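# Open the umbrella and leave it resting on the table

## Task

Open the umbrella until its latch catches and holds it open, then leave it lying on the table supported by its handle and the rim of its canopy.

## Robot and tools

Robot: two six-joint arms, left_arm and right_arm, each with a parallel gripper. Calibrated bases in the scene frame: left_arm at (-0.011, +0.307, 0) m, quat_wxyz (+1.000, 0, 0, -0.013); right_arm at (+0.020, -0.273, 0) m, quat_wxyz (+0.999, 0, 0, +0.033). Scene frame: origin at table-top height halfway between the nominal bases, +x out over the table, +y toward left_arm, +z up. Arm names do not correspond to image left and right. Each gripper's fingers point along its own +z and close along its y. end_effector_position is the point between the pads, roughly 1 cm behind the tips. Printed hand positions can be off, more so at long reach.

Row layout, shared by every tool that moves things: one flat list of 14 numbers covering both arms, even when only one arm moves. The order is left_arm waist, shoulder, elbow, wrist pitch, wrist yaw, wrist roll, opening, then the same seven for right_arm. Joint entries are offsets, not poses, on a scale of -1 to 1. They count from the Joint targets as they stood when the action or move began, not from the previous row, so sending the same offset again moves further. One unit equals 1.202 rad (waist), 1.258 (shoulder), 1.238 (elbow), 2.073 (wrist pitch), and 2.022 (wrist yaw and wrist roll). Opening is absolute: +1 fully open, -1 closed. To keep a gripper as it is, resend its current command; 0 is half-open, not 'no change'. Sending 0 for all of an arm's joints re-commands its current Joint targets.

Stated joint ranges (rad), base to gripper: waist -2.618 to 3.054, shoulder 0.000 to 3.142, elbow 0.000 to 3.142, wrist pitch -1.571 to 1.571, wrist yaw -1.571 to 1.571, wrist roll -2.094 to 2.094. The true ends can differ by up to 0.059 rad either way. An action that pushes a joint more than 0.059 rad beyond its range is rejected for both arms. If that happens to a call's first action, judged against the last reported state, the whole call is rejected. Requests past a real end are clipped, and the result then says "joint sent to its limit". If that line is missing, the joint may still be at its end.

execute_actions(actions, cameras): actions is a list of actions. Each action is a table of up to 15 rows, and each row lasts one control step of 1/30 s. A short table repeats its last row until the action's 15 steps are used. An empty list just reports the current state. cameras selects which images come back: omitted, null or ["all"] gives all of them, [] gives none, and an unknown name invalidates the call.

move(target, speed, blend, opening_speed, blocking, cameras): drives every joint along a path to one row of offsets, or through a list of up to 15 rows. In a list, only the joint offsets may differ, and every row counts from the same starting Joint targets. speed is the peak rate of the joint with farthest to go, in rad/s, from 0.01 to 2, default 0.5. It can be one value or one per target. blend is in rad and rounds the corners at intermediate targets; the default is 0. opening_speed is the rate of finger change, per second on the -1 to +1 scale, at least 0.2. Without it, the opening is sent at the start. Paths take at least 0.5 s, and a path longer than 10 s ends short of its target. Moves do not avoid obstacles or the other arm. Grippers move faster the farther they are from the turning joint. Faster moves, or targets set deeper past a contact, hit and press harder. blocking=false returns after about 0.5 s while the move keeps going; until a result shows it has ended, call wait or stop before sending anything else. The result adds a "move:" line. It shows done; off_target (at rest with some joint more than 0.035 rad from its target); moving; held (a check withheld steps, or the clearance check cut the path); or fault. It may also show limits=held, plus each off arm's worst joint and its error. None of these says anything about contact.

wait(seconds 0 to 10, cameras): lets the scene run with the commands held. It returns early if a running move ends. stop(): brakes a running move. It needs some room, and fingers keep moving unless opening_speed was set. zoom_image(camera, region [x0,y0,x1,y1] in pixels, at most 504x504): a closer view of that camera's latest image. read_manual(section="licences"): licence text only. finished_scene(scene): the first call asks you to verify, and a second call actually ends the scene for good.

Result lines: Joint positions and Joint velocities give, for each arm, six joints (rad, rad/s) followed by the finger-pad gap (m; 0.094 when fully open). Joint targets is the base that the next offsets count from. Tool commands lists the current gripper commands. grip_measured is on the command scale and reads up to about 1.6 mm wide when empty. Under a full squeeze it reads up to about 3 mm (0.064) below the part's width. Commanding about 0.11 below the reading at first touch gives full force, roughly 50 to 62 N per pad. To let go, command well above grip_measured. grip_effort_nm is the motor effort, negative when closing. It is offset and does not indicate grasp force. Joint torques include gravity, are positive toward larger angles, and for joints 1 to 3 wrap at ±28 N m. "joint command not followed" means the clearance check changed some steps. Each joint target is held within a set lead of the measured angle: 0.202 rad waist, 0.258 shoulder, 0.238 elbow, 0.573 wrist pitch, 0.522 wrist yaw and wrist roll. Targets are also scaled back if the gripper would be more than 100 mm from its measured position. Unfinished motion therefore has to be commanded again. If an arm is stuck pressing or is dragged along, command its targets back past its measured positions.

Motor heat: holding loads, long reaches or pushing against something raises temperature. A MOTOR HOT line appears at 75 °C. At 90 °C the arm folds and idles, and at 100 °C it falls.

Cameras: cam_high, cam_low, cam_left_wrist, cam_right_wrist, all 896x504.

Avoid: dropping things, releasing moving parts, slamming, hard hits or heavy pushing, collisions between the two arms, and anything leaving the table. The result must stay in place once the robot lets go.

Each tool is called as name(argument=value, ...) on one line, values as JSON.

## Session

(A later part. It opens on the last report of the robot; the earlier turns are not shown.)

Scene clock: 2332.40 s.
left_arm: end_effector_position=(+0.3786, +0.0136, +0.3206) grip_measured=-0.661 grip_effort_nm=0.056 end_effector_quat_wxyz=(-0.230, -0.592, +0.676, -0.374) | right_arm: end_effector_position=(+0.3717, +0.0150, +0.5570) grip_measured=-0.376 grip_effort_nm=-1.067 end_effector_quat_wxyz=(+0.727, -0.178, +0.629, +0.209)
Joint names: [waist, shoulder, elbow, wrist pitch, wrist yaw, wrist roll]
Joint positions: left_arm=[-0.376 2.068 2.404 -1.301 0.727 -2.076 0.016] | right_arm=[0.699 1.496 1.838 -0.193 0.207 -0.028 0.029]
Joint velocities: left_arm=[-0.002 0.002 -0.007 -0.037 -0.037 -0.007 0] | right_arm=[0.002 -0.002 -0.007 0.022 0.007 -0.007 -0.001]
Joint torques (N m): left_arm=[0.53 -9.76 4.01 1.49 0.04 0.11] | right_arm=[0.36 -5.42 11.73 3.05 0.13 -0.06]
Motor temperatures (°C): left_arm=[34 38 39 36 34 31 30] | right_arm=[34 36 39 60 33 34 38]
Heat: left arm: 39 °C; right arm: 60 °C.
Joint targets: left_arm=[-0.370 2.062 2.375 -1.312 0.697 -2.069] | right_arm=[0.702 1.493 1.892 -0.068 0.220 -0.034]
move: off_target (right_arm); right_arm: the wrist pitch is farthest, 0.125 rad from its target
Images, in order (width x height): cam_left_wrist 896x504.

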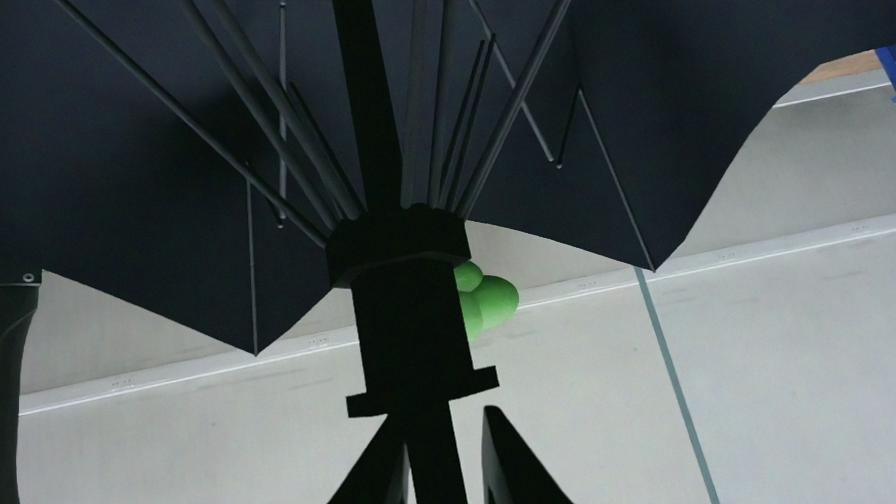

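move(target=[0,0.1005,0.2532,-0.0902,0,0,-0.66,0,0,0,0,0,0,-0.6], speed=0.4, cameras=["cam_high","cam_right_wrist"])

zoom_image(camera="cam_high", region=[260, 150, 680, 504])

Scene clock: 2369.07 s.
left_arm: end_effector_position=(+0.3769, +0.0183, +0.3382) grip_measured=-0.661 grip_effort_nm=0.046 end_effector_quat_wxyz=(-0.219, -0.598, +0.676, -0.370) | right_arm: end_effector_position=(+0.3708, +0.0141, +0.5650) grip_measured=-0.376 grip_effort_nm=-1.067 end_effector_quat_wxyz=(+0.737, -0.172, +0.618, +0.214)
Joint names: [waist, shoulder, elbow, wrist pitch, wrist yaw, wrist roll]
Joint positions: left_arm=[-0.376 2.163 2.666 -1.473 0.7 -2.076 0.016] | right_arm=[0.699 1.496 1.838 -0.16 0.207 -0.028 0.029]
Joint velocities: left_arm=[-0.002 0.012 0.007 0.051 0.022 -0.081 0.001] | right_arm=[0.017 -0.007 0.007 -0.081 -0.007 0.007 -0.001]
Joint torques (N m): left_arm=[0.54 -7.6 7.42 1.33 0.29 0.12] | right_arm=[0.29 -5.39 11.66 2.7 0.12 -0.05]
Motor temperatures (°C): left_arm=[34 37 38 36 33 31 30] | right_arm=[34 35 41 69 33 34 38]
Heat: left arm: 38 °C; right arm: 69 °C.
Joint targets: left_arm=[-0.370 2.189 2.689 -1.500 0.697 -2.069] | right_arm=[0.702 1.493 1.892 -0.068 0.220 -0.034]
move: off_target (right_arm); right_arm: the wrist pitch is farthest, 0.092 rad from its target
Images, in order (width x height): cam_high 896x504, cam_right_wrist 896x504.

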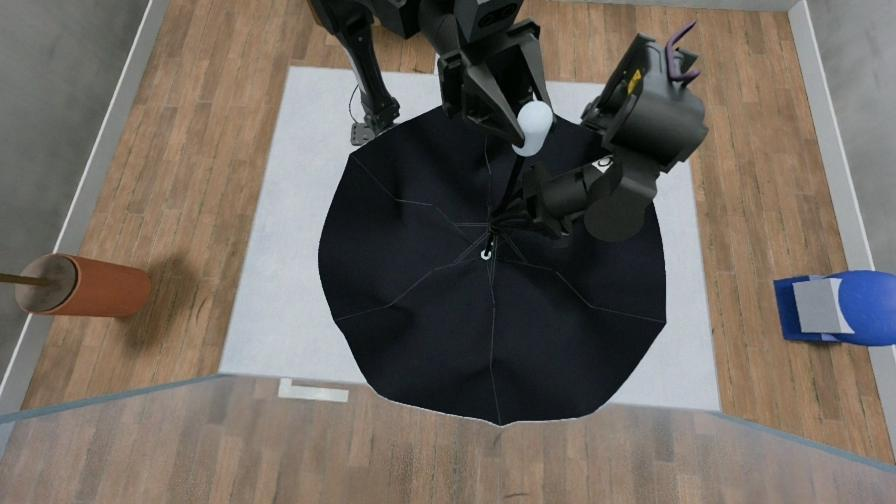

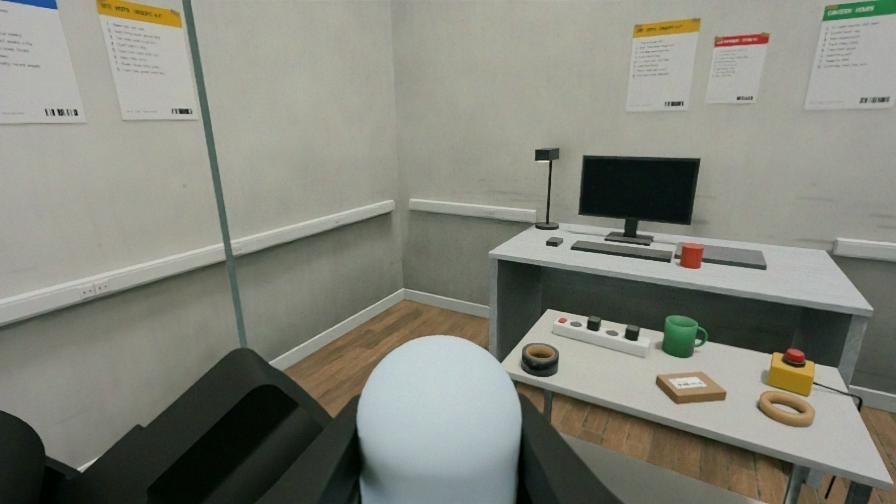

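Scaled by 1.200 from the camera's 896x504 image, which has a finer 1280x720 frame.

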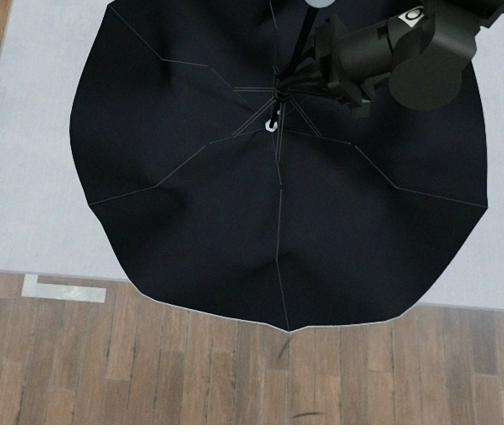

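move(target=[[0,0,0,0,0,0,0.5,-0.1772,0.0159,0.025,-0.0178,-0.276,0.0509,-0.6],[0,0,0,0,0,0,0.5,-0.3161,0.1029,0.1018,0.0169,-0.5198,0.1083,-0.6],[0,0,0,0,0,0,0.5,-0.3856,0.2667,0.2391,0.1544,-0.7097,0.2577,-0.6]], speed=0.4, blend=0.08, opening_speed=1.5, cameras=["cam_high","cam_left_wrist"])

Scene clock: 2457.23 s.
left_arm: end_effector_position=(+0.3765, +0.0186, +0.3378) grip_measured=+0.499 grip_effort_nm=0.061 end_effector_quat_wxyz=(-0.219, -0.599, +0.676, -0.369) | right_arm: end_effector_position=(+0.3602, +0.0127, +0.5748) grip_measured=-0.376 grip_effort_nm=-1.057 end_effector_quat_wxyz=(+0.546, -0.465, +0.446, +0.536)
Joint names: [waist, shoulder, elbow, wrist pitch, wrist yaw, wrist roll]
Joint positions: left_arm=[-0.376 2.163 2.667 -1.476 0.699 -2.076 0.07] | right_arm=[0.242 1.82 2.142 0.21 -1.23 0.476 0.029]
Joint velocities: left_arm=[-0.002 -0.007 0.007 -0.007 0.066 0.007 0] | right_arm=[-0.002 -0.002 0.027 0.022 -0.007 -0.007 0]
Joint torques (N m): left_arm=[0.54 -7.58 7.39 1.36 0.3 0.11] | right_arm=[-0.4 -6.67 10.44 1.56 0.46 0.12]
Motor temperatures (°C): left_arm=[34 37 41 37 33 31 30] | right_arm=[34 35 41 64 33 34 38]
Heat: left arm: 41 °C; right arm: 64 °C.
Joint targets: left_arm=[-0.370 2.189 2.689 -1.500 0.697 -2.070] | right_arm=[0.238 1.829 2.188 0.252 -1.215 0.487]
move: off_target (right_arm); right_arm: the elbow is farthest, 0.046 rad from its target
Images, in order (width x height): cam_high 896x504, cam_left_wrist 896x504.

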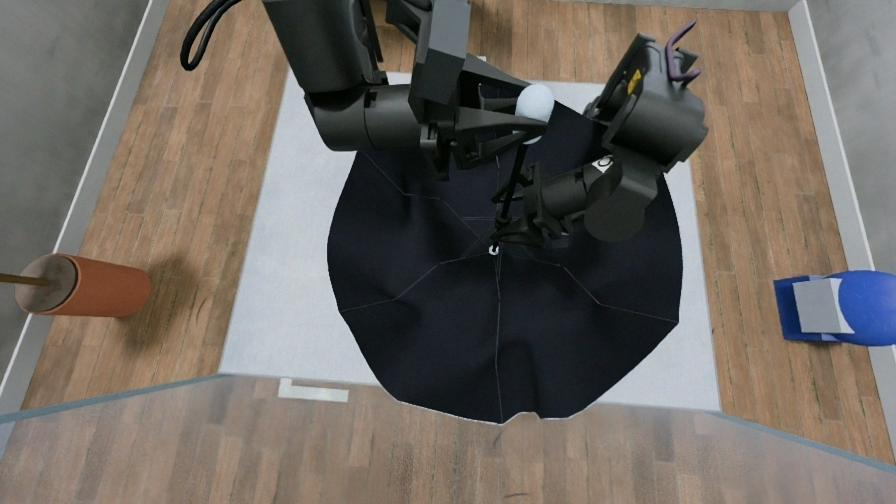

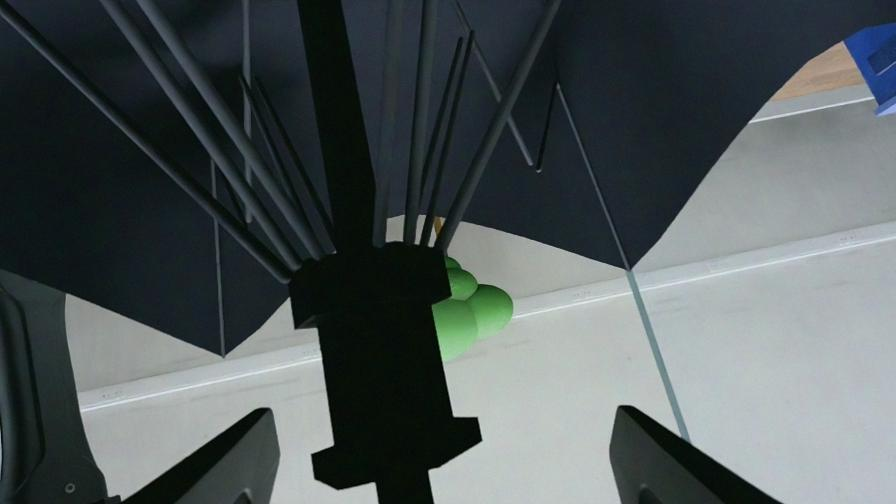

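move(target=[-0.01,0,0,0,0,0,0.5,-0.003,0.0286,0.0065,-0.0063,-0.0124,0.0054,-0.6], speed=0.15, cameras=["cam_left_wrist"])

Scene clock: 2470.50 s.
left_arm: end_effector_position=(+0.3765, +0.0186, +0.3378) grip_measured=+0.499 grip_effort_nm=0.056 end_effector_quat_wxyz=(-0.219, -0.599, +0.676, -0.369) | right_arm: end_effector_position=(+0.3706, +0.0164, +0.5623) grip_measured=-0.376 grip_effort_nm=-1.067 end_effector_quat_wxyz=(+0.530, -0.467, +0.454, +0.543)
Joint names: [waist, shoulder, elbow, wrist pitch, wrist yaw, wrist roll]
Joint positions: left_arm=[-0.376 2.163 2.667 -1.476 0.699 -2.076 0.07] | right_arm=[0.24 1.856 2.153 0.212 -1.253 0.485 0.029]
Joint velocities: left_arm=[-0.002 -0.002 -0.002 -0.066 0.037 -0.051 0] | right_arm=[-0.007 -0.007 0.002 -0.022 -0.022 -0.051 0.001]
Joint torques (N m): left_arm=[-0.54 -7.61 7.41 1.36 0.3 0.11] | right_arm=[-0.54 -7.1 10.25 1.45 0.46 0.15]
Motor temperatures (°C): left_arm=[34 37 41 37 33 31 30] | right_arm=[34 36 40 60 33 34 38]
Heat: left arm: 41 °C; right arm: 60 °C.
Joint targets: left_arm=[-0.382 2.189 2.689 -1.499 0.697 -2.070] | right_arm=[0.235 1.865 2.196 0.239 -1.240 0.497]
move: off_target (right_arm); right_arm: the elbow is farthest, 0.043 rad from its target
Images, in order (width x height): cam_left_wrist 896x504.

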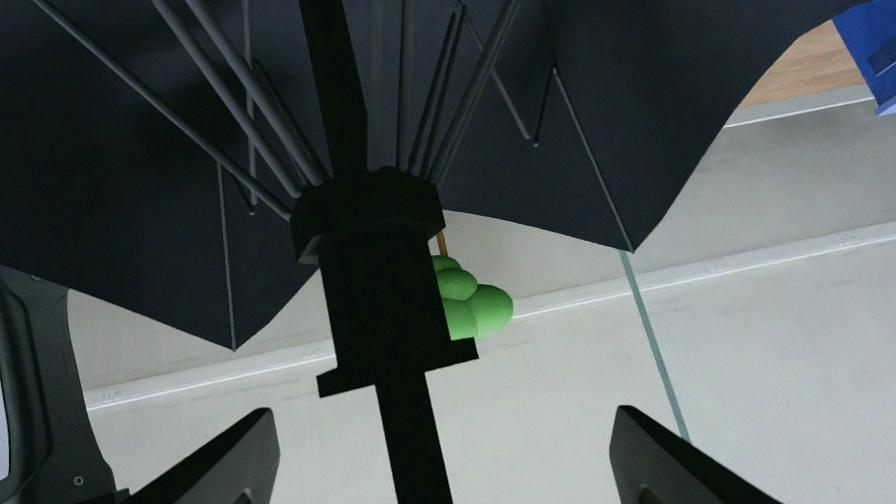

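move(target=[-0.012,0,0,0,0,0,0.5,0,0,0,0,0,0,-0.6], speed=0.15, cameras=[])

move(target=[0,0,0,0,0,0,-0.66,0,0,0,0,0,0,-0.6], opening_speed=1.2, cameras=["cam_left_wrist"])

Scene clock: 2475.57 s.
left_arm: end_effector_position=(+0.3724, +0.0133, +0.3377) grip_measured=+0.499 grip_effort_nm=0.061 end_effector_quat_wxyz=(-0.221, -0.595, +0.680, -0.367) | right_arm: end_effector_position=(+0.3704, +0.0164, +0.5622) grip_measured=-0.376 grip_effort_nm=-1.057 end_effector_quat_wxyz=(+0.530, -0.467, +0.454, +0.544)
Joint names: [waist, shoulder, elbow, wrist pitch, wrist yaw, wrist roll]
Joint positions: left_arm=[-0.39 2.163 2.667 -1.476 0.698 -2.076 0.07] | right_arm=[0.24 1.856 2.153 0.212 -1.254 0.486 0.029]
Joint velocities: left_arm=[-0.012 -0.002 0.002 -0.022 -0.022 -0.066 0] | right_arm=[-0.002 0.002 -0.007 -0.037 -0.037 -0.066 0]
Joint torques (N m): left_arm=[-0.53 -7.61 7.41 1.35 0.3 0.11] | right_arm=[-0.54 -7.1 10.24 1.45 0.44 0.13]
Motor temperatures (°C): left_arm=[34 37 41 37 33 31 30] | right_arm=[34 36 40 59 33 34 38]
Heat: left arm: 41 °C; right arm: 59 °C.
Joint targets: left_arm=[-0.396 2.189 2.689 -1.500 0.697 -2.070] | right_arm=[0.235 1.865 2.196 0.239 -1.240 0.498]
move: off_target (right_arm); right_arm: the elbow is farthest, 0.043 rad from its target
No camera images: "cameras" was empty.

Scene clock: 2476.83 s.
left_arm: end_effector_position=(+0.3714, +0.0133, +0.3365) grip_measured=-0.656 grip_effort_nm=-0.217 end_effector_quat_wxyz=(-0.226, -0.600, +0.676, -0.362) | right_arm: end_effector_position=(+0.3672, +0.0167, +0.5609) grip_measured=-0.376 grip_effort_nm=-1.067 end_effector_quat_wxyz=(+0.524, -0.474, +0.451, +0.545)
Joint names: [waist, shoulder, elbow, wrist pitch, wrist yaw, wrist roll]
Joint positions: left_arm=[-0.39 2.164 2.667 -1.483 0.701 -2.089 0.016] | right_arm=[0.241 1.856 2.153 0.214 -1.272 0.486 0.029]
Joint velocities: left_arm=[-0.002 0.012 0.002 -0.051 -0.11 0.022 0] | right_arm=[0.012 -0.017 0.007 0.007 0.022 -0.066 -0.001]
Joint torques (N m): left_arm=[-0.55 -7.68 7.38 1.4 0.25 0.27] | right_arm=[-0.58 -7.12 10.19 1.41 0.65 0.13]
Motor temperatures (°C): left_arm=[34 37 41 37 33 31 30] | right_arm=[34 36 40 58 33 34 38]
Heat: left arm: 41 °C; right arm: 58 °C.
Joint targets: left_arm=[-0.396 2.189 2.689 -1.500 0.697 -2.069] | right_arm=[0.235 1.865 2.196 0.239 -1.240 0.498]
move: off_target (right_arm); right_arm: the elbow is farthest, 0.043 rad from its target
Images, in order (width x height): cam_left_wrist 896x504.

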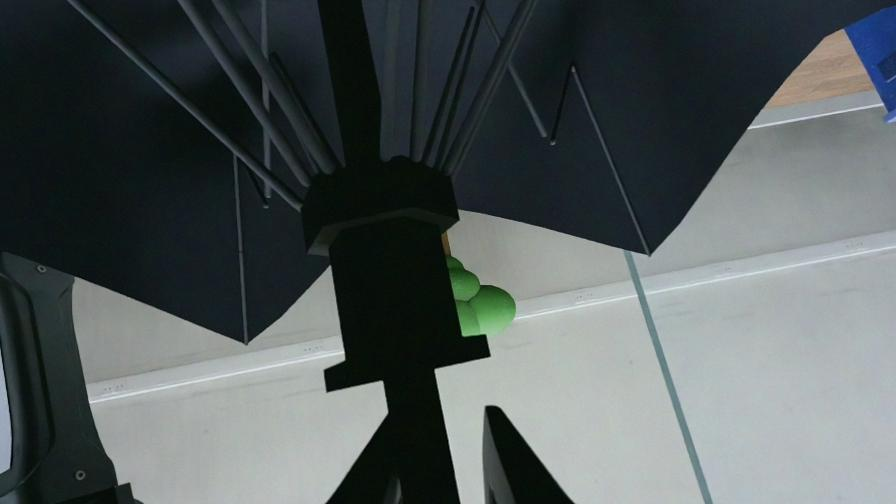

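move(target=[[-0.0085,0,0,0,0,0,-0.66,0,0,0,0,0,0,-0.6],[-0.0085,-0.0175,-0.1333,0.0101,-0.0287,0,-0.66,0,-0.0262,0.0218,0.0318,0.0237,0,-0.6]], speed=0.12, cameras=["cam_left_wrist"])

Scene clock: 2486.73 s.
left_arm: end_effector_position=(+0.3724, +0.0054, +0.3225) grip_measured=-0.658 grip_effort_nm=-0.100 end_effector_quat_wxyz=(-0.239, -0.596, +0.679, -0.355) | right_arm: end_effector_position=(+0.3657, +0.0155, +0.5604) grip_measured=-0.376 grip_effort_nm=-1.067 end_effector_quat_wxyz=(+0.522, -0.479, +0.449, +0.544)
Joint names: [waist, shoulder, elbow, wrist pitch, wrist yaw, wrist roll]
Joint positions: left_arm=[-0.399 2.147 2.566 -1.419 0.719 -2.086 0.016] | right_arm=[0.237 1.856 2.155 0.213 -1.286 0.481 0.029]
Joint velocities: left_arm=[-0.007 -0.002 0.002 -0.007 -0.007 -0.007 0.001] | right_arm=[0.007 -0.012 -0.012 0.051 0.066 0.051 0]
Joint torques (N m): left_arm=[-0.62 -8.16 2.59 0.94 -0.45 0.24] | right_arm=[-0.27 -9.7 12.49 2.03 1.33 0.16]
Motor temperatures (°C): left_arm=[34 37 41 37 33 31 30] | right_arm=[34 37 39 57 33 34 38]
Heat: left arm: 41 °C; right arm: 57 °C.
Joint targets: left_arm=[-0.406 2.167 2.524 -1.479 0.639 -2.069] | right_arm=[0.235 1.832 2.223 0.305 -1.192 0.497]
move: off_target (left_arm, right_arm); left_arm: the wrist yaw is farthest, 0.081 rad from its target; right_arm: the wrist yaw is farthest, 0.094 rad from its target
Images, in order (width x height): cam_left_wrist 896x504.

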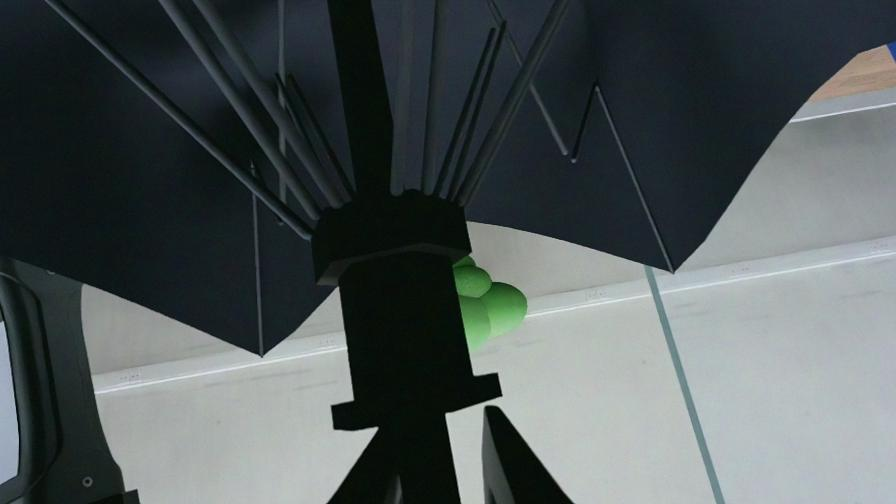

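move(target=[-0.003,0.0294,-0.021,-0.0323,-0.0287,0,-0.66,0,-0.0262,0.0218,0.0318,0.0237,0.0,-0.6], speed=0.12, cameras=["cam_left_wrist","cam_high"])

Scene clock: 2489.73 s.
left_arm: end_effector_position=(+0.3678, +0.0050, +0.3162) grip_measured=-0.659 grip_effort_nm=-0.085 end_effector_quat_wxyz=(-0.245, -0.602, +0.679, -0.341) | right_arm: end_effector_position=(+0.3651, +0.0153, +0.5616) grip_measured=-0.376 grip_effort_nm=-1.062 end_effector_quat_wxyz=(+0.521, -0.478, +0.450, +0.546)
Joint names: [waist, shoulder, elbow, wrist pitch, wrist yaw, wrist roll]
Joint positions: left_arm=[-0.404 2.147 2.553 -1.438 0.717 -2.086 0.016] | right_arm=[0.237 1.856 2.158 0.215 -1.286 0.494 0.029]
Joint velocities: left_arm=[-0.002 -0.012 -0.002 -0.066 0.051 -0.007 0.001] | right_arm=[-0.017 0.002 -0.002 0.022 -0.007 -0.081 0]
Joint torques (N m): left_arm=[-0.5 -5.56 1.66 0.42 -0.98 0.24] | right_arm=[-0.25 -12.34 14.64 2.63 1.88 0.05]
Motor temperatures (°C): left_arm=[34 37 40 37 33 31 30] | right_arm=[34 37 39 57 33 34 38]
Heat: left arm: 40 °C; right arm: 57 °C.
Joint targets: left_arm=[-0.410 2.204 2.498 -1.545 0.581 -2.069] | right_arm=[0.235 1.799 2.250 0.371 -1.144 0.498]
move: off_target (left_arm, right_arm); left_arm: the wrist yaw is farthest, 0.136 rad from its target; right_arm: the wrist pitch is farthest, 0.156 rad from its target
Images, in order (width x height): cam_high 896x504, cam_left_wrist 896x504.

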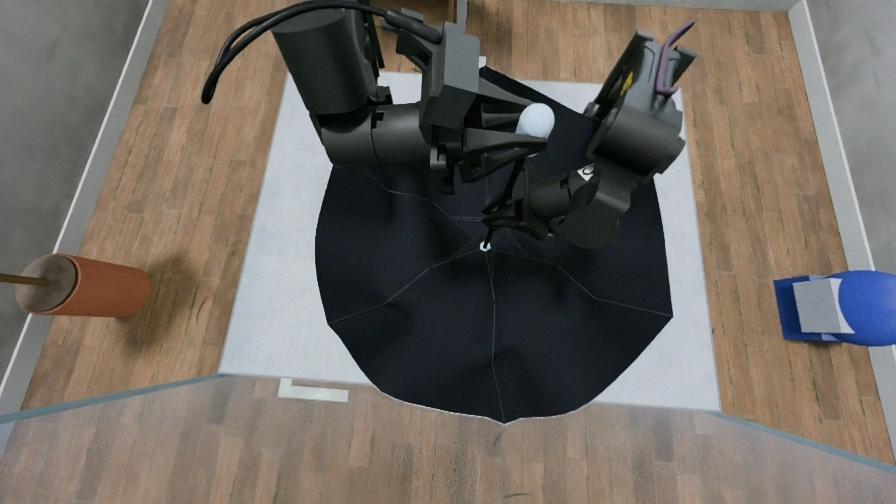

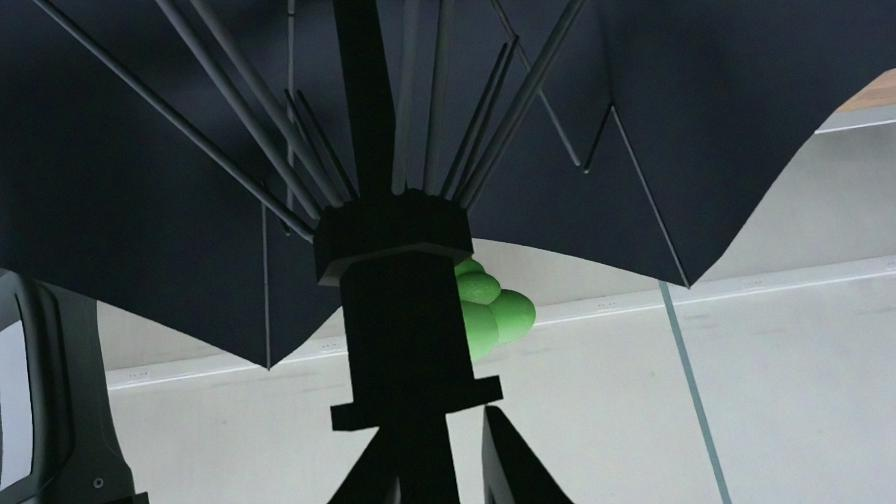

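move(target=[-0.002,0.0147,-0.0105,-0.0162,-0.0144,0,-0.66,0,-0.0131,0.0109,0.0159,0.0119,0.0,-0.6], speed=0.12, cameras=[])

Scene clock: 2494.47 s.
left_arm: end_effector_position=(+0.3638, +0.0056, +0.3108) grip_measured=-0.659 grip_effort_nm=-0.085 end_effector_quat_wxyz=(+0.249, +0.607, -0.679, +0.328) | right_arm: end_effector_position=(+0.3640, +0.0153, +0.5611) grip_measured=-0.376 grip_effort_nm=-1.067 end_effector_quat_wxyz=(+0.515, -0.477, +0.452, +0.550)
Joint names: [waist, shoulder, elbow, wrist pitch, wrist yaw, wrist roll]
Joint positions: left_arm=[-0.408 2.147 2.543 -1.458 0.713 -2.086 0.016] | right_arm=[0.237 1.856 2.158 0.216 -1.292 0.507 0.029]
Joint velocities: left_arm=[-0.012 -0.007 -0.007 0.022 0.022 0.051 0] | right_arm=[0.022 0.002 -0.012 -0.037 0.022 -0.007 -0.001]
Joint torques (N m): left_arm=[-0.32 -4.22 1.42 0.28 -1.22 0.23] | right_arm=[-0.25 -13.04 14.89 2.74 2.01 -0.06]
Motor temperatures (°C): left_arm=[34 37 40 36 33 31 30] | right_arm=[34 38 41 58 34 34 38]
Heat: left arm: 40 °C; right arm: 58 °C.
Joint targets: left_arm=[-0.412 2.222 2.485 -1.575 0.552 -2.069] | right_arm=[0.235 1.790 2.252 0.383 -1.139 0.499]
joint sent to its limit (left arm) — the wrist pitch, lower limit.
move: off_target (left_arm, right_arm); left_arm: the wrist yaw is farthest, 0.161 rad from its target; right_arm: the wrist pitch is farthest, 0.188 rad from its target
No camera images: "cameras" was empty.

wait(seconds=0.2, cameras=[])

Scene clock: 2499.70 s.
left_arm: end_effector_position=(+0.3636, +0.0057, +0.3107) grip_measured=-0.659 grip_effort_nm=-0.076 end_effector_quat_wxyz=(+0.249, +0.608, -0.679, +0.328) | right_arm: end_effector_position=(+0.3640, +0.0153, +0.5611) grip_measured=-0.376 grip_effort_nm=-1.048 end_effector_quat_wxyz=(+0.515, -0.477, +0.452, +0.550)
Joint names: [waist, shoulder, elbow, wrist pitch, wrist yaw, wrist roll]
Joint positions: left_arm=[-0.408 2.147 2.543 -1.459 0.713 -2.086 0.016] | right_arm=[0.237 1.856 2.158 0.216 -1.292 0.507 0.029]
Joint velocities: left_arm=[-0.007 -0.007 -0.007 0.066 -0.037 -0.037 0] | right_arm=[-0.007 -0.002 0.007 0.037 -0.081 0.007 -0.001]
Joint torques (N m): left_arm=[-0.35 -4.23 1.39 0.27 -1.23 0.24] | right_arm=[-0.28 -13.01 14.84 2.72 2.02 -0.06]
Motor temperatures (°C): left_arm=[34 37 39 36 33 31 30] | right_arm=[34 38 42 59 35 34 38]
Heat: left arm: 39 °C; right arm: 59 °C.
Joint targets: left_arm=[-0.412 2.222 2.485 -1.575 0.552 -2.069] | right_arm=[0.235 1.790 2.252 0.383 -1.139 0.499]
Tool commands: left_gripper/opening=-0.66 right_gripper/opening=-0.6
wait: 0.20 s; at rest from the start
No camera images: "cameras" was empty.

move(target=[0,-0.1208,-0.3094,0.1413,0,0,-0.66,0,-0.044,-0.1441,0.0593,0,0,-0.6], speed=0.15, cameras=["cam_left_wrist"])

Scene clock: 2537.40 s.
left_arm: end_effector_position=(+0.3616, -0.0001, +0.2845) grip_measured=-0.659 grip_effort_nm=-0.076 end_effector_quat_wxyz=(-0.257, -0.594, +0.680, -0.344) | right_arm: end_effector_position=(+0.3592, +0.0175, +0.5399) grip_measured=-0.376 grip_effort_nm=-1.062 end_effector_quat_wxyz=(+0.498, -0.498, +0.442, +0.556)
Joint names: [waist, shoulder, elbow, wrist pitch, wrist yaw, wrist roll]
Joint positions: left_arm=[-0.413 2.007 2.171 -1.192 0.742 -2.089 0.016] | right_arm=[0.24 1.837 2.049 0.326 -1.347 0.523 0.029]
Joint velocities: left_arm=[0.012 -0.007 -0.002 0.022 0.007 -0.007 0] | right_arm=[-0.022 -0.012 0.022 0.022 0.051 0.022 0]
Joint torques (N m): left_arm=[0.08 -4.68 1.32 0.59 -1.51 0.27] | right_arm=[-0.53 -15.95 8.77 2.8 2.64 -0.23]
Motor temperatures (°C): left_arm=[34 37 38 35 35 31 30] | right_arm=[34 40 45 62 39 34 38]
Heat: left arm: 38 °C; right arm: 62 °C.
Joint targets: left_arm=[-0.412 2.070 2.102 -1.282 0.552 -2.069] | right_arm=[0.235 1.735 2.074 0.506 -1.139 0.499]
move: off_target (left_arm, right_arm); left_arm: the wrist yaw is farthest, 0.190 rad from its target; right_arm: the wrist yaw is farthest, 0.208 rad from its target
Images, in order (width x height): cam_left_wrist 896x504.

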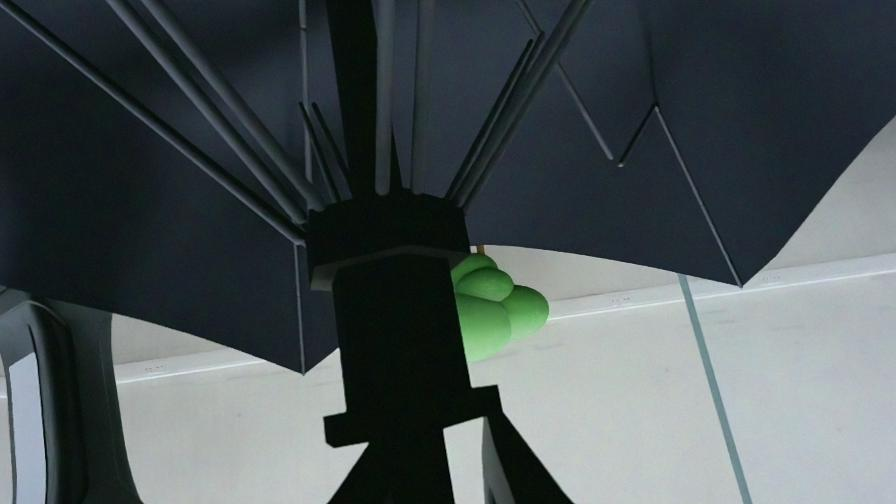

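execute_actions(actions=[], cameras=["cam_left_wrist"])

Scene clock: 2555.63 s.
left_arm: end_effector_position=(+0.3616, -0.0001, +0.2845) grip_measured=-0.659 grip_effort_nm=-0.081 end_effector_quat_wxyz=(-0.257, -0.594, +0.680, -0.344) | right_arm: end_effector_position=(+0.3592, +0.0175, +0.5399) grip_measured=-0.376 grip_effort_nm=-1.062 end_effector_quat_wxyz=(+0.498, -0.498, +0.442, +0.556)
Joint names: [waist, shoulder, elbow, wrist pitch, wrist yaw, wrist roll]
Joint positions: left_arm=[-0.413 2.007 2.171 -1.192 0.742 -2.089 0.016] | right_arm=[0.24 1.837 2.049 0.326 -1.347 0.523 0.029]
Joint velocities: left_arm=[0.002 -0.007 0.012 -0.022 -0.037 -0.037 0] | right_arm=[0.012 -0.012 0.002 0.022 0.037 0.051 -0.001]
Joint torques (N m): left_arm=[0.05 -4.71 1.32 0.58 -1.52 0.26] | right_arm=[-0.5 -15.92 8.72 2.81 2.65 -0.23]
Motor temperatures (°C): left_arm=[34 37 38 35 36 31 30] | right_arm=[34 46 42 63 42 34 38]
Heat: left arm: 38 °C; right arm: 63 °C.
Joint targets: left_arm=[-0.412 2.070 2.102 -1.282 0.552 -2.069] | right_arm=[0.235 1.735 2.074 0.506 -1.138 0.499]
Tool commands: left_gripper/opening=-0.66 right_gripper/opening=-0.6
Images, in order (width x height): cam_left_wrist 896x504.

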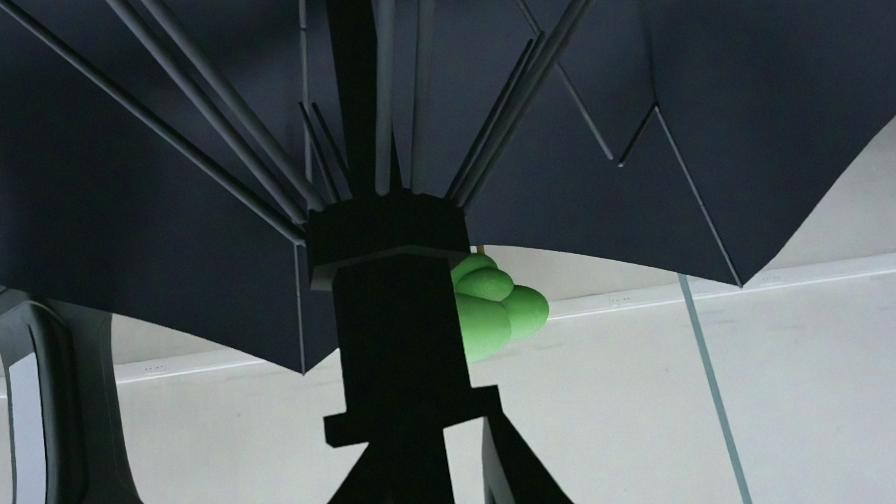

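move(target=[0, 0.0148, -0.0107, -0.0162, -0.0142, 0, -0.66, 0, -0.0131, 0.0109, 0.0159, 0.0119, 0, -0.6], speed=0.1, cameras=[])

move(target=[0, 0.0148, -0.0107, -0.0162, -0.0142, 0, -0.66, 0, -0.0131, 0.0109, 0.0159, 0.0119, 0, -0.6], speed=0.1, cameras=[])

Scene clock: 2676.07 s.
left_arm: end_effector_position=(+0.3613, +0.0001, +0.2829) grip_measured=-0.659 grip_effort_nm=-0.071 end_effector_quat_wxyz=(-0.258, -0.595, +0.680, -0.342) | right_arm: end_effector_position=(+0.3584, +0.0174, +0.5395) grip_measured=-0.376 grip_effort_nm=-1.062 end_effector_quat_wxyz=(+0.497, -0.499, +0.442, +0.556)
Joint names: [waist, shoulder, elbow, wrist pitch, wrist yaw, wrist roll]
Joint positions: left_arm=[-0.413 2.007 2.166 -1.192 0.742 -2.089 0.016] | right_arm=[0.24 1.837 2.049 0.327 -1.352 0.523 0.029]
Joint velocities: left_arm=[-0.012 0.002 0.012 -0.007 -0.095 -0.037 0.001] | right_arm=[0.002 0.007 -0.007 0.051 0.037 0.007 0]
Joint torques (N m): left_arm=[0.05 -3.37 0.68 0.24 -1.79 0.27] | right_arm=[-0.42 -16.03 9.51 2.85 2.62 -0.19]
Motor temperatures (°C): left_arm=[34 37 38 34 38 31 30] | right_arm=[34 54 39 66 50 34 38]
Heat: left arm: 38 °C; right arm: 66 °C.
Joint targets: left_arm=[-0.412 2.089 2.088 -1.316 0.523 -2.069] | right_arm=[0.236 1.734 2.082 0.511 -1.145 0.502]
move: off_target (left_arm, right_arm); left_arm: the wrist yaw is farthest, 0.219 rad from its target; right_arm: the wrist yaw is farthest, 0.238 rad from its target
No camera images: "cameras" was empty.

Scene clock: 2676.77 s.
left_arm: end_effector_position=(+0.3613, +0.0001, +0.2829) grip_measured=-0.659 grip_effort_nm=-0.085 end_effector_quat_wxyz=(-0.258, -0.595, +0.680, -0.342) | right_arm: end_effector_position=(+0.3581, +0.0174, +0.5393) grip_measured=-0.376 grip_effort_nm=-1.062 end_effector_quat_wxyz=(+0.496, -0.500, +0.441, +0.556)
Joint names: [waist, shoulder, elbow, wrist pitch, wrist yaw, wrist roll]
Joint positions: left_arm=[-0.413 2.007 2.166 -1.192 0.742 -2.089 0.016] | right_arm=[0.24 1.837 2.049 0.327 -1.354 0.523 0.029]
Joint velocities: left_arm=[0.007 -0.002 0.007 -0.081 -0.022 -0.022 0] | right_arm=[-0.012 -0.017 -0.007 0.037 -0.022 0.007 0]
Joint torques (N m): left_arm=[0.08 -3.12 0.69 0.13 -1.71 0.23] | right_arm=[-0.36 -15.86 10.06 2.84 2.5 -0.16]
Motor temperatures (°C): left_arm=[34 37 38 34 39 31 30] | right_arm=[34 54 39 66 50 34 38]
Heat: left arm: 39 °C; right arm: 66 °C.
Joint targets: left_arm=[-0.412 2.093 2.089 -1.326 0.531 -2.072] | right_arm=[0.236 1.736 2.088 0.510 -1.158 0.505]
move: off_target (left_arm, right_arm); left_arm: the wrist yaw is farthest, 0.248 rad from its target; right_arm: the wrist yaw is farthest, 0.233 rad from its target
No camera images: "cameras" was empty.

move(target=[[0, 0, 0, 0, 0, 0, -0.66, 0.0150, 0, 0, 0, 0, 0, -0.6], [0, 0, 0, 0, 0, 0, -0.66, -0.0150, 0, 0, 0, 0, 0, -0.6], [0, 0, 0, 0, 0, 0, -0.66, 0.0150, 0, 0, 0, 0, 0, -0.6], [0, 0, 0, 0, 0, 0, -0.66, -0.0150, 0, 0, 0, 0, 0, -0.6], [0, 0, 0, 0, 0, 0, -0.66, 0, 0, 0, 0, 0, 0, -0.6]], speed=0.1, cameras=[])

Scene clock: 2687.77 s.
left_arm: end_effector_position=(+0.3611, +0.0003, +0.2827) grip_measured=-0.659 grip_effort_nm=-0.081 end_effector_quat_wxyz=(-0.258, -0.595, +0.680, -0.341) | right_arm: end_effector_position=(+0.3581, +0.0167, +0.5390) grip_measured=-0.376 grip_effort_nm=-1.062 end_effector_quat_wxyz=(+0.495, -0.501, +0.441, +0.556)
Joint names: [waist, shoulder, elbow, wrist pitch, wrist yaw, wrist roll]
Joint positions: left_arm=[-0.413 2.007 2.166 -1.193 0.741 -2.089 0.016] | right_arm=[0.238 1.837 2.049 0.327 -1.357 0.523 0.029]
Joint velocities: left_arm=[0.017 -0.002 -0.007 0.037 0.051 0.081 0] | right_arm=[-0.007 0.017 0.007 -0.066 -0.007 0.051 -0.001]
Joint torques (N m): left_arm=[0.06 -3.12 0.69 0.15 -1.7 0.24] | right_arm=[-0.17 -15.83 10.07 2.84 2.55 -0.14]
Motor temperatures (°C): left_arm=[34 36 37 34 39 31 30] | right_arm=[34 54 40 66 50 34 38]
Heat: left arm: 39 °C; right arm: 66 °C.
Joint targets: left_arm=[-0.412 2.093 2.089 -1.326 0.531 -2.072] | right_arm=[0.237 1.736 2.088 0.510 -1.158 0.505]
move: off_target (left_arm, right_arm); left_arm: the wrist yaw is farthest, 0.210 rad from its target; right_arm: the wrist yaw is farthest, 0.199 rad from its target
No camera images: "cameras" was empty.

execute_actions(actions=[], cameras=["cam_low", "cam_high"])

zoom_image(camera="cam_low", region=[250, 60, 700, 420])

zoom_image(camera="cam_high", region=[250, 180, 650, 504])

Scene clock: 2698.23 s.
left_arm: end_effector_position=(+0.3611, +0.0003, +0.2827) grip_measured=-0.659 grip_effort_nm=-0.076 end_effector_quat_wxyz=(-0.258, -0.595, +0.680, -0.341) | right_arm: end_effector_position=(+0.3581, +0.0167, +0.5390) grip_measured=-0.376 grip_effort_nm=-1.062 end_effector_quat_wxyz=(+0.495, -0.501, +0.441, +0.556)
Joint names: [waist, shoulder, elbow, wrist pitch, wrist yaw, wrist roll]
Joint positions: left_arm=[-0.413 2.007 2.166 -1.193 0.741 -2.089 0.016] | right_arm=[0.238 1.837 2.049 0.327 -1.357 0.523 0.029]
Joint velocities: left_arm=[0.012 0.002 -0.007 -0.022 -0.051 -0.022 0] | right_arm=[-0.017 0.007 0.012 -0.007 0.037 0.007 0]
Joint torques (N m): left_arm=[0.08 -3.11 0.7 0.15 -1.71 0.23] | right_arm=[-0.17 -15.86 10.06 2.84 2.54 -0.15]
Motor temperatures (°C): left_arm=[34 36 37 34 39 31 30] | right_arm=[34 55 40 67 50 34 38]
Heat: left arm: 39 °C; right arm: 67 °C.
Joint targets: left_arm=[-0.412 2.093 2.089 -1.326 0.531 -2.072] | right_arm=[0.237 1.736 2.088 0.510 -1.158 0.505]
Tool commands: left_gripper/opening=-0.66 right_gripper/opening=-0.6
Images, in order (width x height): cam_high 896x504, cam_low 896x504.

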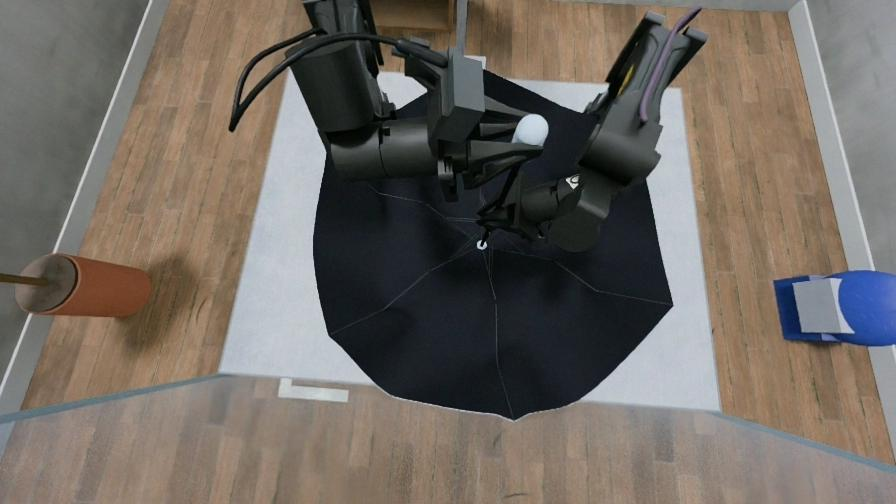

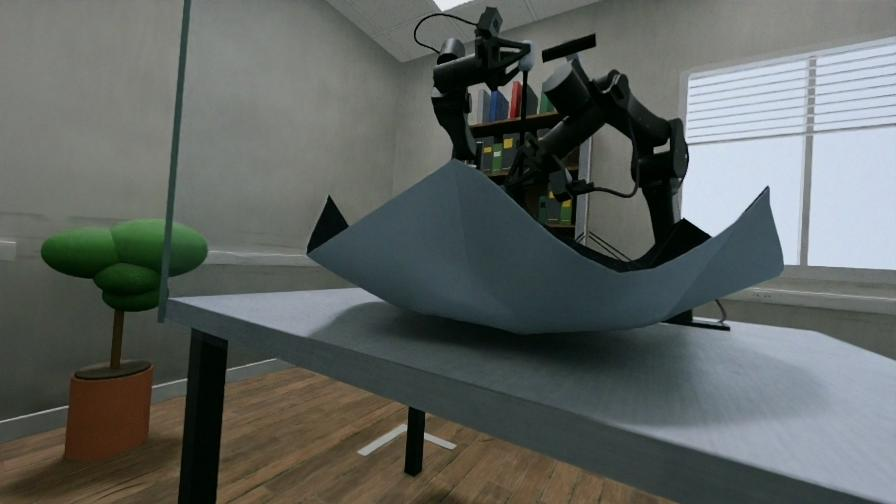

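Scaled by 1.120 from the camera's 896x504 image, which has a finer 1280x720 frame.

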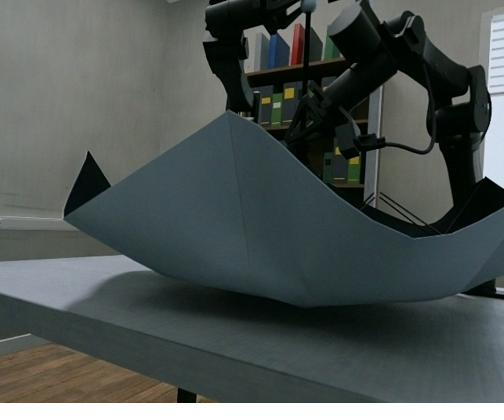

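Scaled by 1.260 from the camera's 896x504 image, which has a finer 1280x720 frame.

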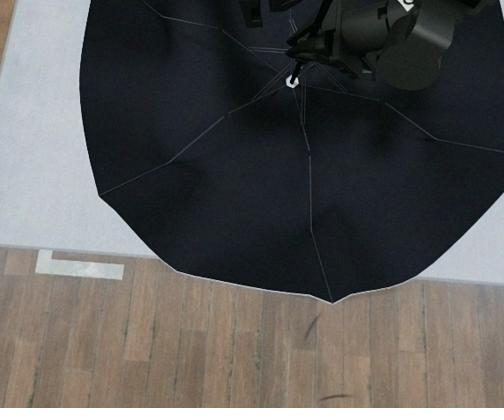

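move(target=[0, 0.0262, 0.3562, -0.0386, 0.0826, 0.001, -0.66, -0.002, 0.0588, -0.0565, -0.0714, -0.0406, -0.0035, -0.6], speed=0.2, cameras=[])

move(target=[0, 0, 0, 0, 0, 0, 0.9, 0, 0, 0, 0, 0, 0, -0.6], opening_speed=1.5, cameras=[])

Scene clock: 2759.60 s.
left_arm: end_effector_position=(+0.3619, +0.0099, +0.3027) grip_measured=-0.659 grip_effort_nm=-0.081 end_effector_quat_wxyz=(+0.237, +0.618, -0.680, +0.316) | right_arm: end_effector_position=(+0.3679, +0.0167, +0.5447) grip_measured=-0.376 grip_effort_nm=-1.057 end_effector_quat_wxyz=(+0.514, -0.474, +0.452, +0.555)
Joint names: [waist, shoulder, elbow, wrist pitch, wrist yaw, wrist roll]
Joint positions: left_arm=[-0.413 2.119 2.484 -1.445 0.675 -2.089 0.016] | right_arm=[0.238 1.833 2.041 0.334 -1.289 0.539 0.029]
Joint velocities: left_arm=[-0.007 0.007 0.002 -0.022 -0.081 -0.051 0] | right_arm=[-0.012 -0.007 0.007 -0.022 -0.066 0.007 -0.001]
Joint torques (N m): left_arm=[0.05 -9.03 9.77 1.84 0.56 0.25] | right_arm=[-0.39 -9.43 4.57 1.4 0.87 -0.4]
Motor temperatures (°C): left_arm=[34 36 37 34 40 31 30] | right_arm=[34 55 40 67 51 34 38]
Heat: left arm: 40 °C; right arm: 67 °C.
Joint targets: left_arm=[-0.412 2.125 2.530 -1.406 0.698 -2.070] | right_arm=[0.234 1.811 2.019 0.362 -1.240 0.498]
move: off_target (left_arm, right_arm); left_arm: the elbow is farthest, 0.046 rad from its target; right_arm: the wrist yaw is farthest, 0.049 rad from its target
No camera images: "cameras" was empty.

Scene clock: 2760.87 s.
left_arm: end_effector_position=(+0.3678, +0.0050, +0.3164) grip_measured=+0.899 grip_effort_nm=0.056 end_effector_quat_wxyz=(-0.229, -0.598, +0.686, -0.346) | right_arm: end_effector_position=(+0.3696, +0.0173, +0.5412) grip_measured=-0.376 grip_effort_nm=-1.067 end_effector_quat_wxyz=(+0.511, -0.472, +0.455, +0.556)
Joint names: [waist, shoulder, elbow, wrist pitch, wrist yaw, wrist roll]
Joint positions: left_arm=[-0.413 2.119 2.51 -1.404 0.688 -2.077 0.089] | right_arm=[0.238 1.833 2.03 0.334 -1.289 0.537 0.029]
Joint velocities: left_arm=[-0.007 -0.002 -0.017 0.022 0.066 -0.007 0] | right_arm=[-0.017 -0.017 0.007 0.007 -0.037 -0.037 0]
Joint torques (N m): left_arm=[0.05 -8.99 7.58 1.52 0.41 0.12] | right_arm=[-0.42 -9.52 5.56 1.41 0.85 -0.36]
Motor temperatures (°C): left_arm=[34 36 38 34 40 31 30] | right_arm=[34 55 40 66 51 34 38]
Heat: left arm: 40 °C; right arm: 66 °C.
Joint targets: left_arm=[-0.412 2.125 2.530 -1.406 0.698 -2.070] | right_arm=[0.234 1.811 2.019 0.362 -1.240 0.498]
move: off_target (right_arm); right_arm: the wrist yaw is farthest, 0.049 rad from its target
No camera images: "cameras" was empty.

move(target=[[0.0932, 0, 0, 0, 0, 0, 0.9, 0, 0, 0, 0, 0, 0, -0.6], [0.1181, 0.0548, 0.0129, -0.0478, 0, 0, 0.9, 0, 0, 0, 0, 0, 0, -0.6], [0.2429, 0.0286, -0.0695, -0.0135, 0, 0, 0.9, 0, 0, 0, 0, 0, 0, -0.6], [0.2596, -0.4491, -0.6543, -0.0029, 0, 0.0237, 0.9, 0, 0, 0, 0, 0, 0, -0.6]], speed=[0.3, 0.4, 0.5, 0.7], blend=0.05, cameras=[])

Scene clock: 2789.57 s.
left_arm: end_effector_position=(+0.2901, +0.1524, +0.2858) grip_measured=+0.899 grip_effort_nm=0.056 end_effector_quat_wxyz=(+0.222, +0.721, -0.587, +0.293) | right_arm: end_effector_position=(+0.3696, +0.0173, +0.5412) grip_measured=-0.376 grip_effort_nm=-1.062 end_effector_quat_wxyz=(+0.511, -0.472, +0.455, +0.556)
Joint names: [waist, shoulder, elbow, wrist pitch, wrist yaw, wrist roll]
Joint positions: left_arm=[-0.108 1.572 1.738 -1.407 0.69 -2.029 0.089] | right_arm=[0.238 1.833 2.03 0.334 -1.289 0.537 0.029]
Joint velocities: left_arm=[0.007 0.002 -0.022 0.022 -0.037 0.037 0] | right_arm=[-0.002 -0.002 -0.007 -0.007 -0.022 -0.007 -0.001]
Joint torques (N m): left_arm=[0.72 -6.3 4.92 1.1 0.43 0.12] | right_arm=[-0.4 -9.55 5.6 1.43 0.85 -0.38]
Motor temperatures (°C): left_arm=[34 37 39 36 38 31 30] | right_arm=[34 47 38 60 45 34 38]
Heat: left arm: 39 °C; right arm: 60 °C.
Joint targets: left_arm=[-0.100 1.561 1.720 -1.412 0.698 -2.022] | right_arm=[0.234 1.811 2.019 0.362 -1.240 0.498]
move: off_target (right_arm); blend cut to 0.0495 rad at target 1, 0.0495 rad at target 2; right_arm: the wrist yaw is farthest, 0.049 rad from its target
No camera images: "cameras" was empty.

move(target=[[0, 0, 0, 0, 0, 0, 0.9, 0.0352, -0.1669, -0.2044, 0, 0.0138, -0.0223, -0.6], [0, 0, 0, 0, 0, 0, 0.9, 0.0352, -0.1955, -0.3296, 0.0574, 0.0138, -0.0223, -0.6]], speed=[0.25, 0.08], cameras=["cam_low"])

Scene clock: 2796.40 s.
left_arm: end_effector_position=(+0.2901, +0.1524, +0.2858) grip_measured=+0.899 grip_effort_nm=0.061 end_effector_quat_wxyz=(+0.222, +0.721, -0.587, +0.293) | right_arm: end_effector_position=(+0.3296, +0.0157, +0.5028) grip_measured=-0.376 grip_effort_nm=-1.072 end_effector_quat_wxyz=(+0.516, -0.469, +0.458, +0.552)
Joint names: [waist, shoulder, elbow, wrist pitch, wrist yaw, wrist roll]
Joint positions: left_arm=[-0.108 1.572 1.738 -1.407 0.69 -2.028 0.089] | right_arm=[0.271 1.608 1.624 0.444 -1.247 0.46 0.029]
Joint velocities: left_arm=[0.007 0.017 0.017 -0.007 -0.066 0.037 0.001] | right_arm=[-0.027 0.002 -0.002 -0.007 -0.022 -0.066 -0.001]
Joint torques (N m): left_arm=[0.69 -6.3 4.9 1.09 0.42 0.11] | right_arm=[0.5 -9.76 5.89 1.58 0.65 -0.06]
Motor temperatures (°C): left_arm=[34 37 39 36 37 31 30] | right_arm=[34 47 38 59 45 34 38]
Heat: left arm: 39 °C; right arm: 59 °C.
Joint targets: left_arm=[-0.100 1.561 1.720 -1.412 0.698 -2.022] | right_arm=[0.276 1.564 1.610 0.481 -1.212 0.453]
move: off_target (right_arm); right_arm: the shoulder is farthest, 0.042 rad from its target
Images, in order (width x height): cam_low 896x504.

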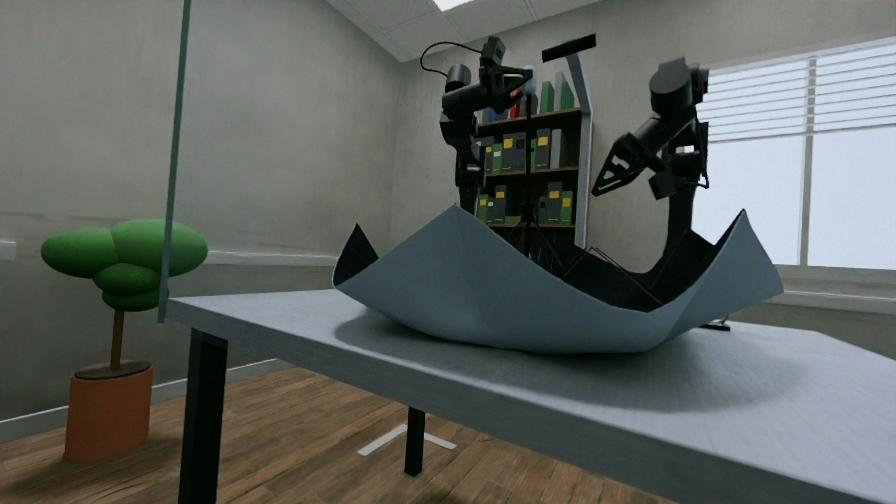

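execute_actions(actions=[], cameras=["cam_left_wrist", "cam_high"])

Scene clock: 2811.30 s.
left_arm: end_effector_position=(+0.2901, +0.1524, +0.2858) grip_measured=+0.899 grip_effort_nm=0.061 end_effector_quat_wxyz=(+0.222, +0.721, -0.587, +0.293) | right_arm: end_effector_position=(+0.3296, +0.0157, +0.5029) grip_measured=-0.376 grip_effort_nm=-1.062 end_effector_quat_wxyz=(+0.516, -0.469, +0.457, +0.552)
Joint names: [waist, shoulder, elbow, wrist pitch, wrist yaw, wrist roll]
Joint positions: left_arm=[-0.108 1.572 1.738 -1.407 0.69 -2.028 0.089] | right_arm=[0.271 1.608 1.624 0.445 -1.247 0.46 0.029]
Joint velocities: left_arm=[0.002 -0.007 -0.002 -0.007 0.037 -0.051 0] | right_arm=[-0.002 0.002 -0.017 0.007 -0.095 -0.007 -0.001]
Joint torques (N m): left_arm=[0.7 -6.3 4.9 1.1 0.43 0.11] | right_arm=[0.5 -9.74 5.93 1.58 0.65 -0.05]
Motor temperatures (°C): left_arm=[34 36 38 35 37 31 30] | right_arm=[34 45 38 58 44 34 38]
Heat: left arm: 38 °C; right arm: 58 °C.
Joint targets: left_arm=[-0.100 1.561 1.720 -1.412 0.698 -2.022] | right_arm=[0.276 1.564 1.610 0.481 -1.212 0.453]
Tool commands: left_gripper/opening=+0.9 right_gripper/opening=-0.6
Images, in order (width x height): cam_high 896x504, cam_left_wrist 896x504.

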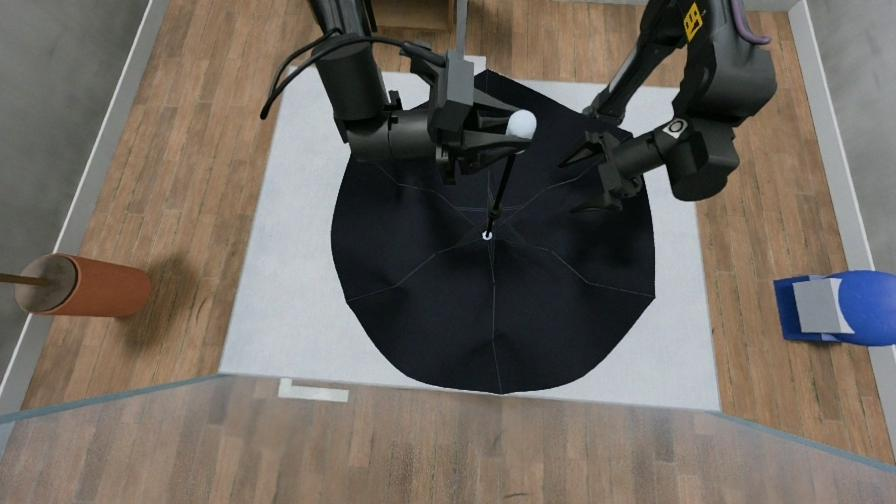

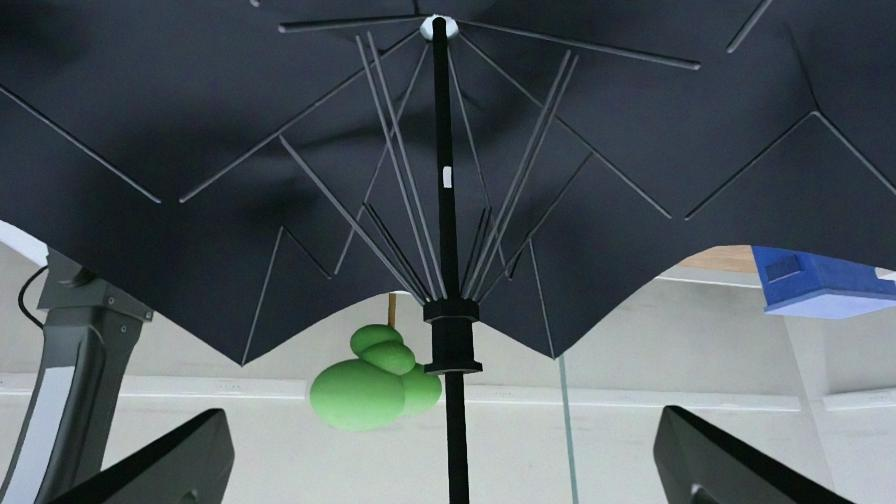

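move(target=[0.0632, 0.2035, -0.1721, 0.8186, 0.4041, 1.0, 0.9, 0, 0, 0, 0, 0, 0, -0.6], speed=0.8, cameras=[])

Scene clock: 2854.50 s.
left_arm: end_effector_position=(+0.3909, +0.1062, +0.3692) grip_measured=+0.899 grip_effort_nm=0.037 end_effector_quat_wxyz=(+0.503, +0.500, +0.499, -0.497) | right_arm: end_effector_position=(+0.3296, +0.0157, +0.5029) grip_measured=-0.376 grip_effort_nm=-1.067 end_effector_quat_wxyz=(+0.516, -0.469, +0.457, +0.552)
Joint names: [waist, shoulder, elbow, wrist pitch, wrist yaw, wrist roll]
Joint positions: left_arm=[-0.032 1.797 1.526 0.286 1.508 -0.007 0.089] | right_arm=[0.271 1.608 1.624 0.445 -1.247 0.46 0.029]
Joint velocities: left_arm=[0.007 0.007 -0.002 0.007 0.007 0.007 -0.001] | right_arm=[-0.017 -0.002 0.002 0.081 0.081 0.022 -0.001]
Joint torques (N m): left_arm=[0.66 -6.74 5.81 1.66 0.07 0.11] | right_arm=[0.5 -9.78 5.9 1.57 0.65 -0.05]
Motor temperatures (°C): left_arm=[34 36 38 36 36 31 30] | right_arm=[34 44 38 55 41 34 38]
Heat: left arm: 38 °C; right arm: 55 °C.
Joint targets: left_arm=[-0.025 1.817 1.507 0.285 1.515 0.000] | right_arm=[0.276 1.564 1.610 0.481 -1.212 0.453]
move: off_target (right_arm); right_arm: the shoulder is farthest, 0.044 rad from its target
No camera images: "cameras" was empty.


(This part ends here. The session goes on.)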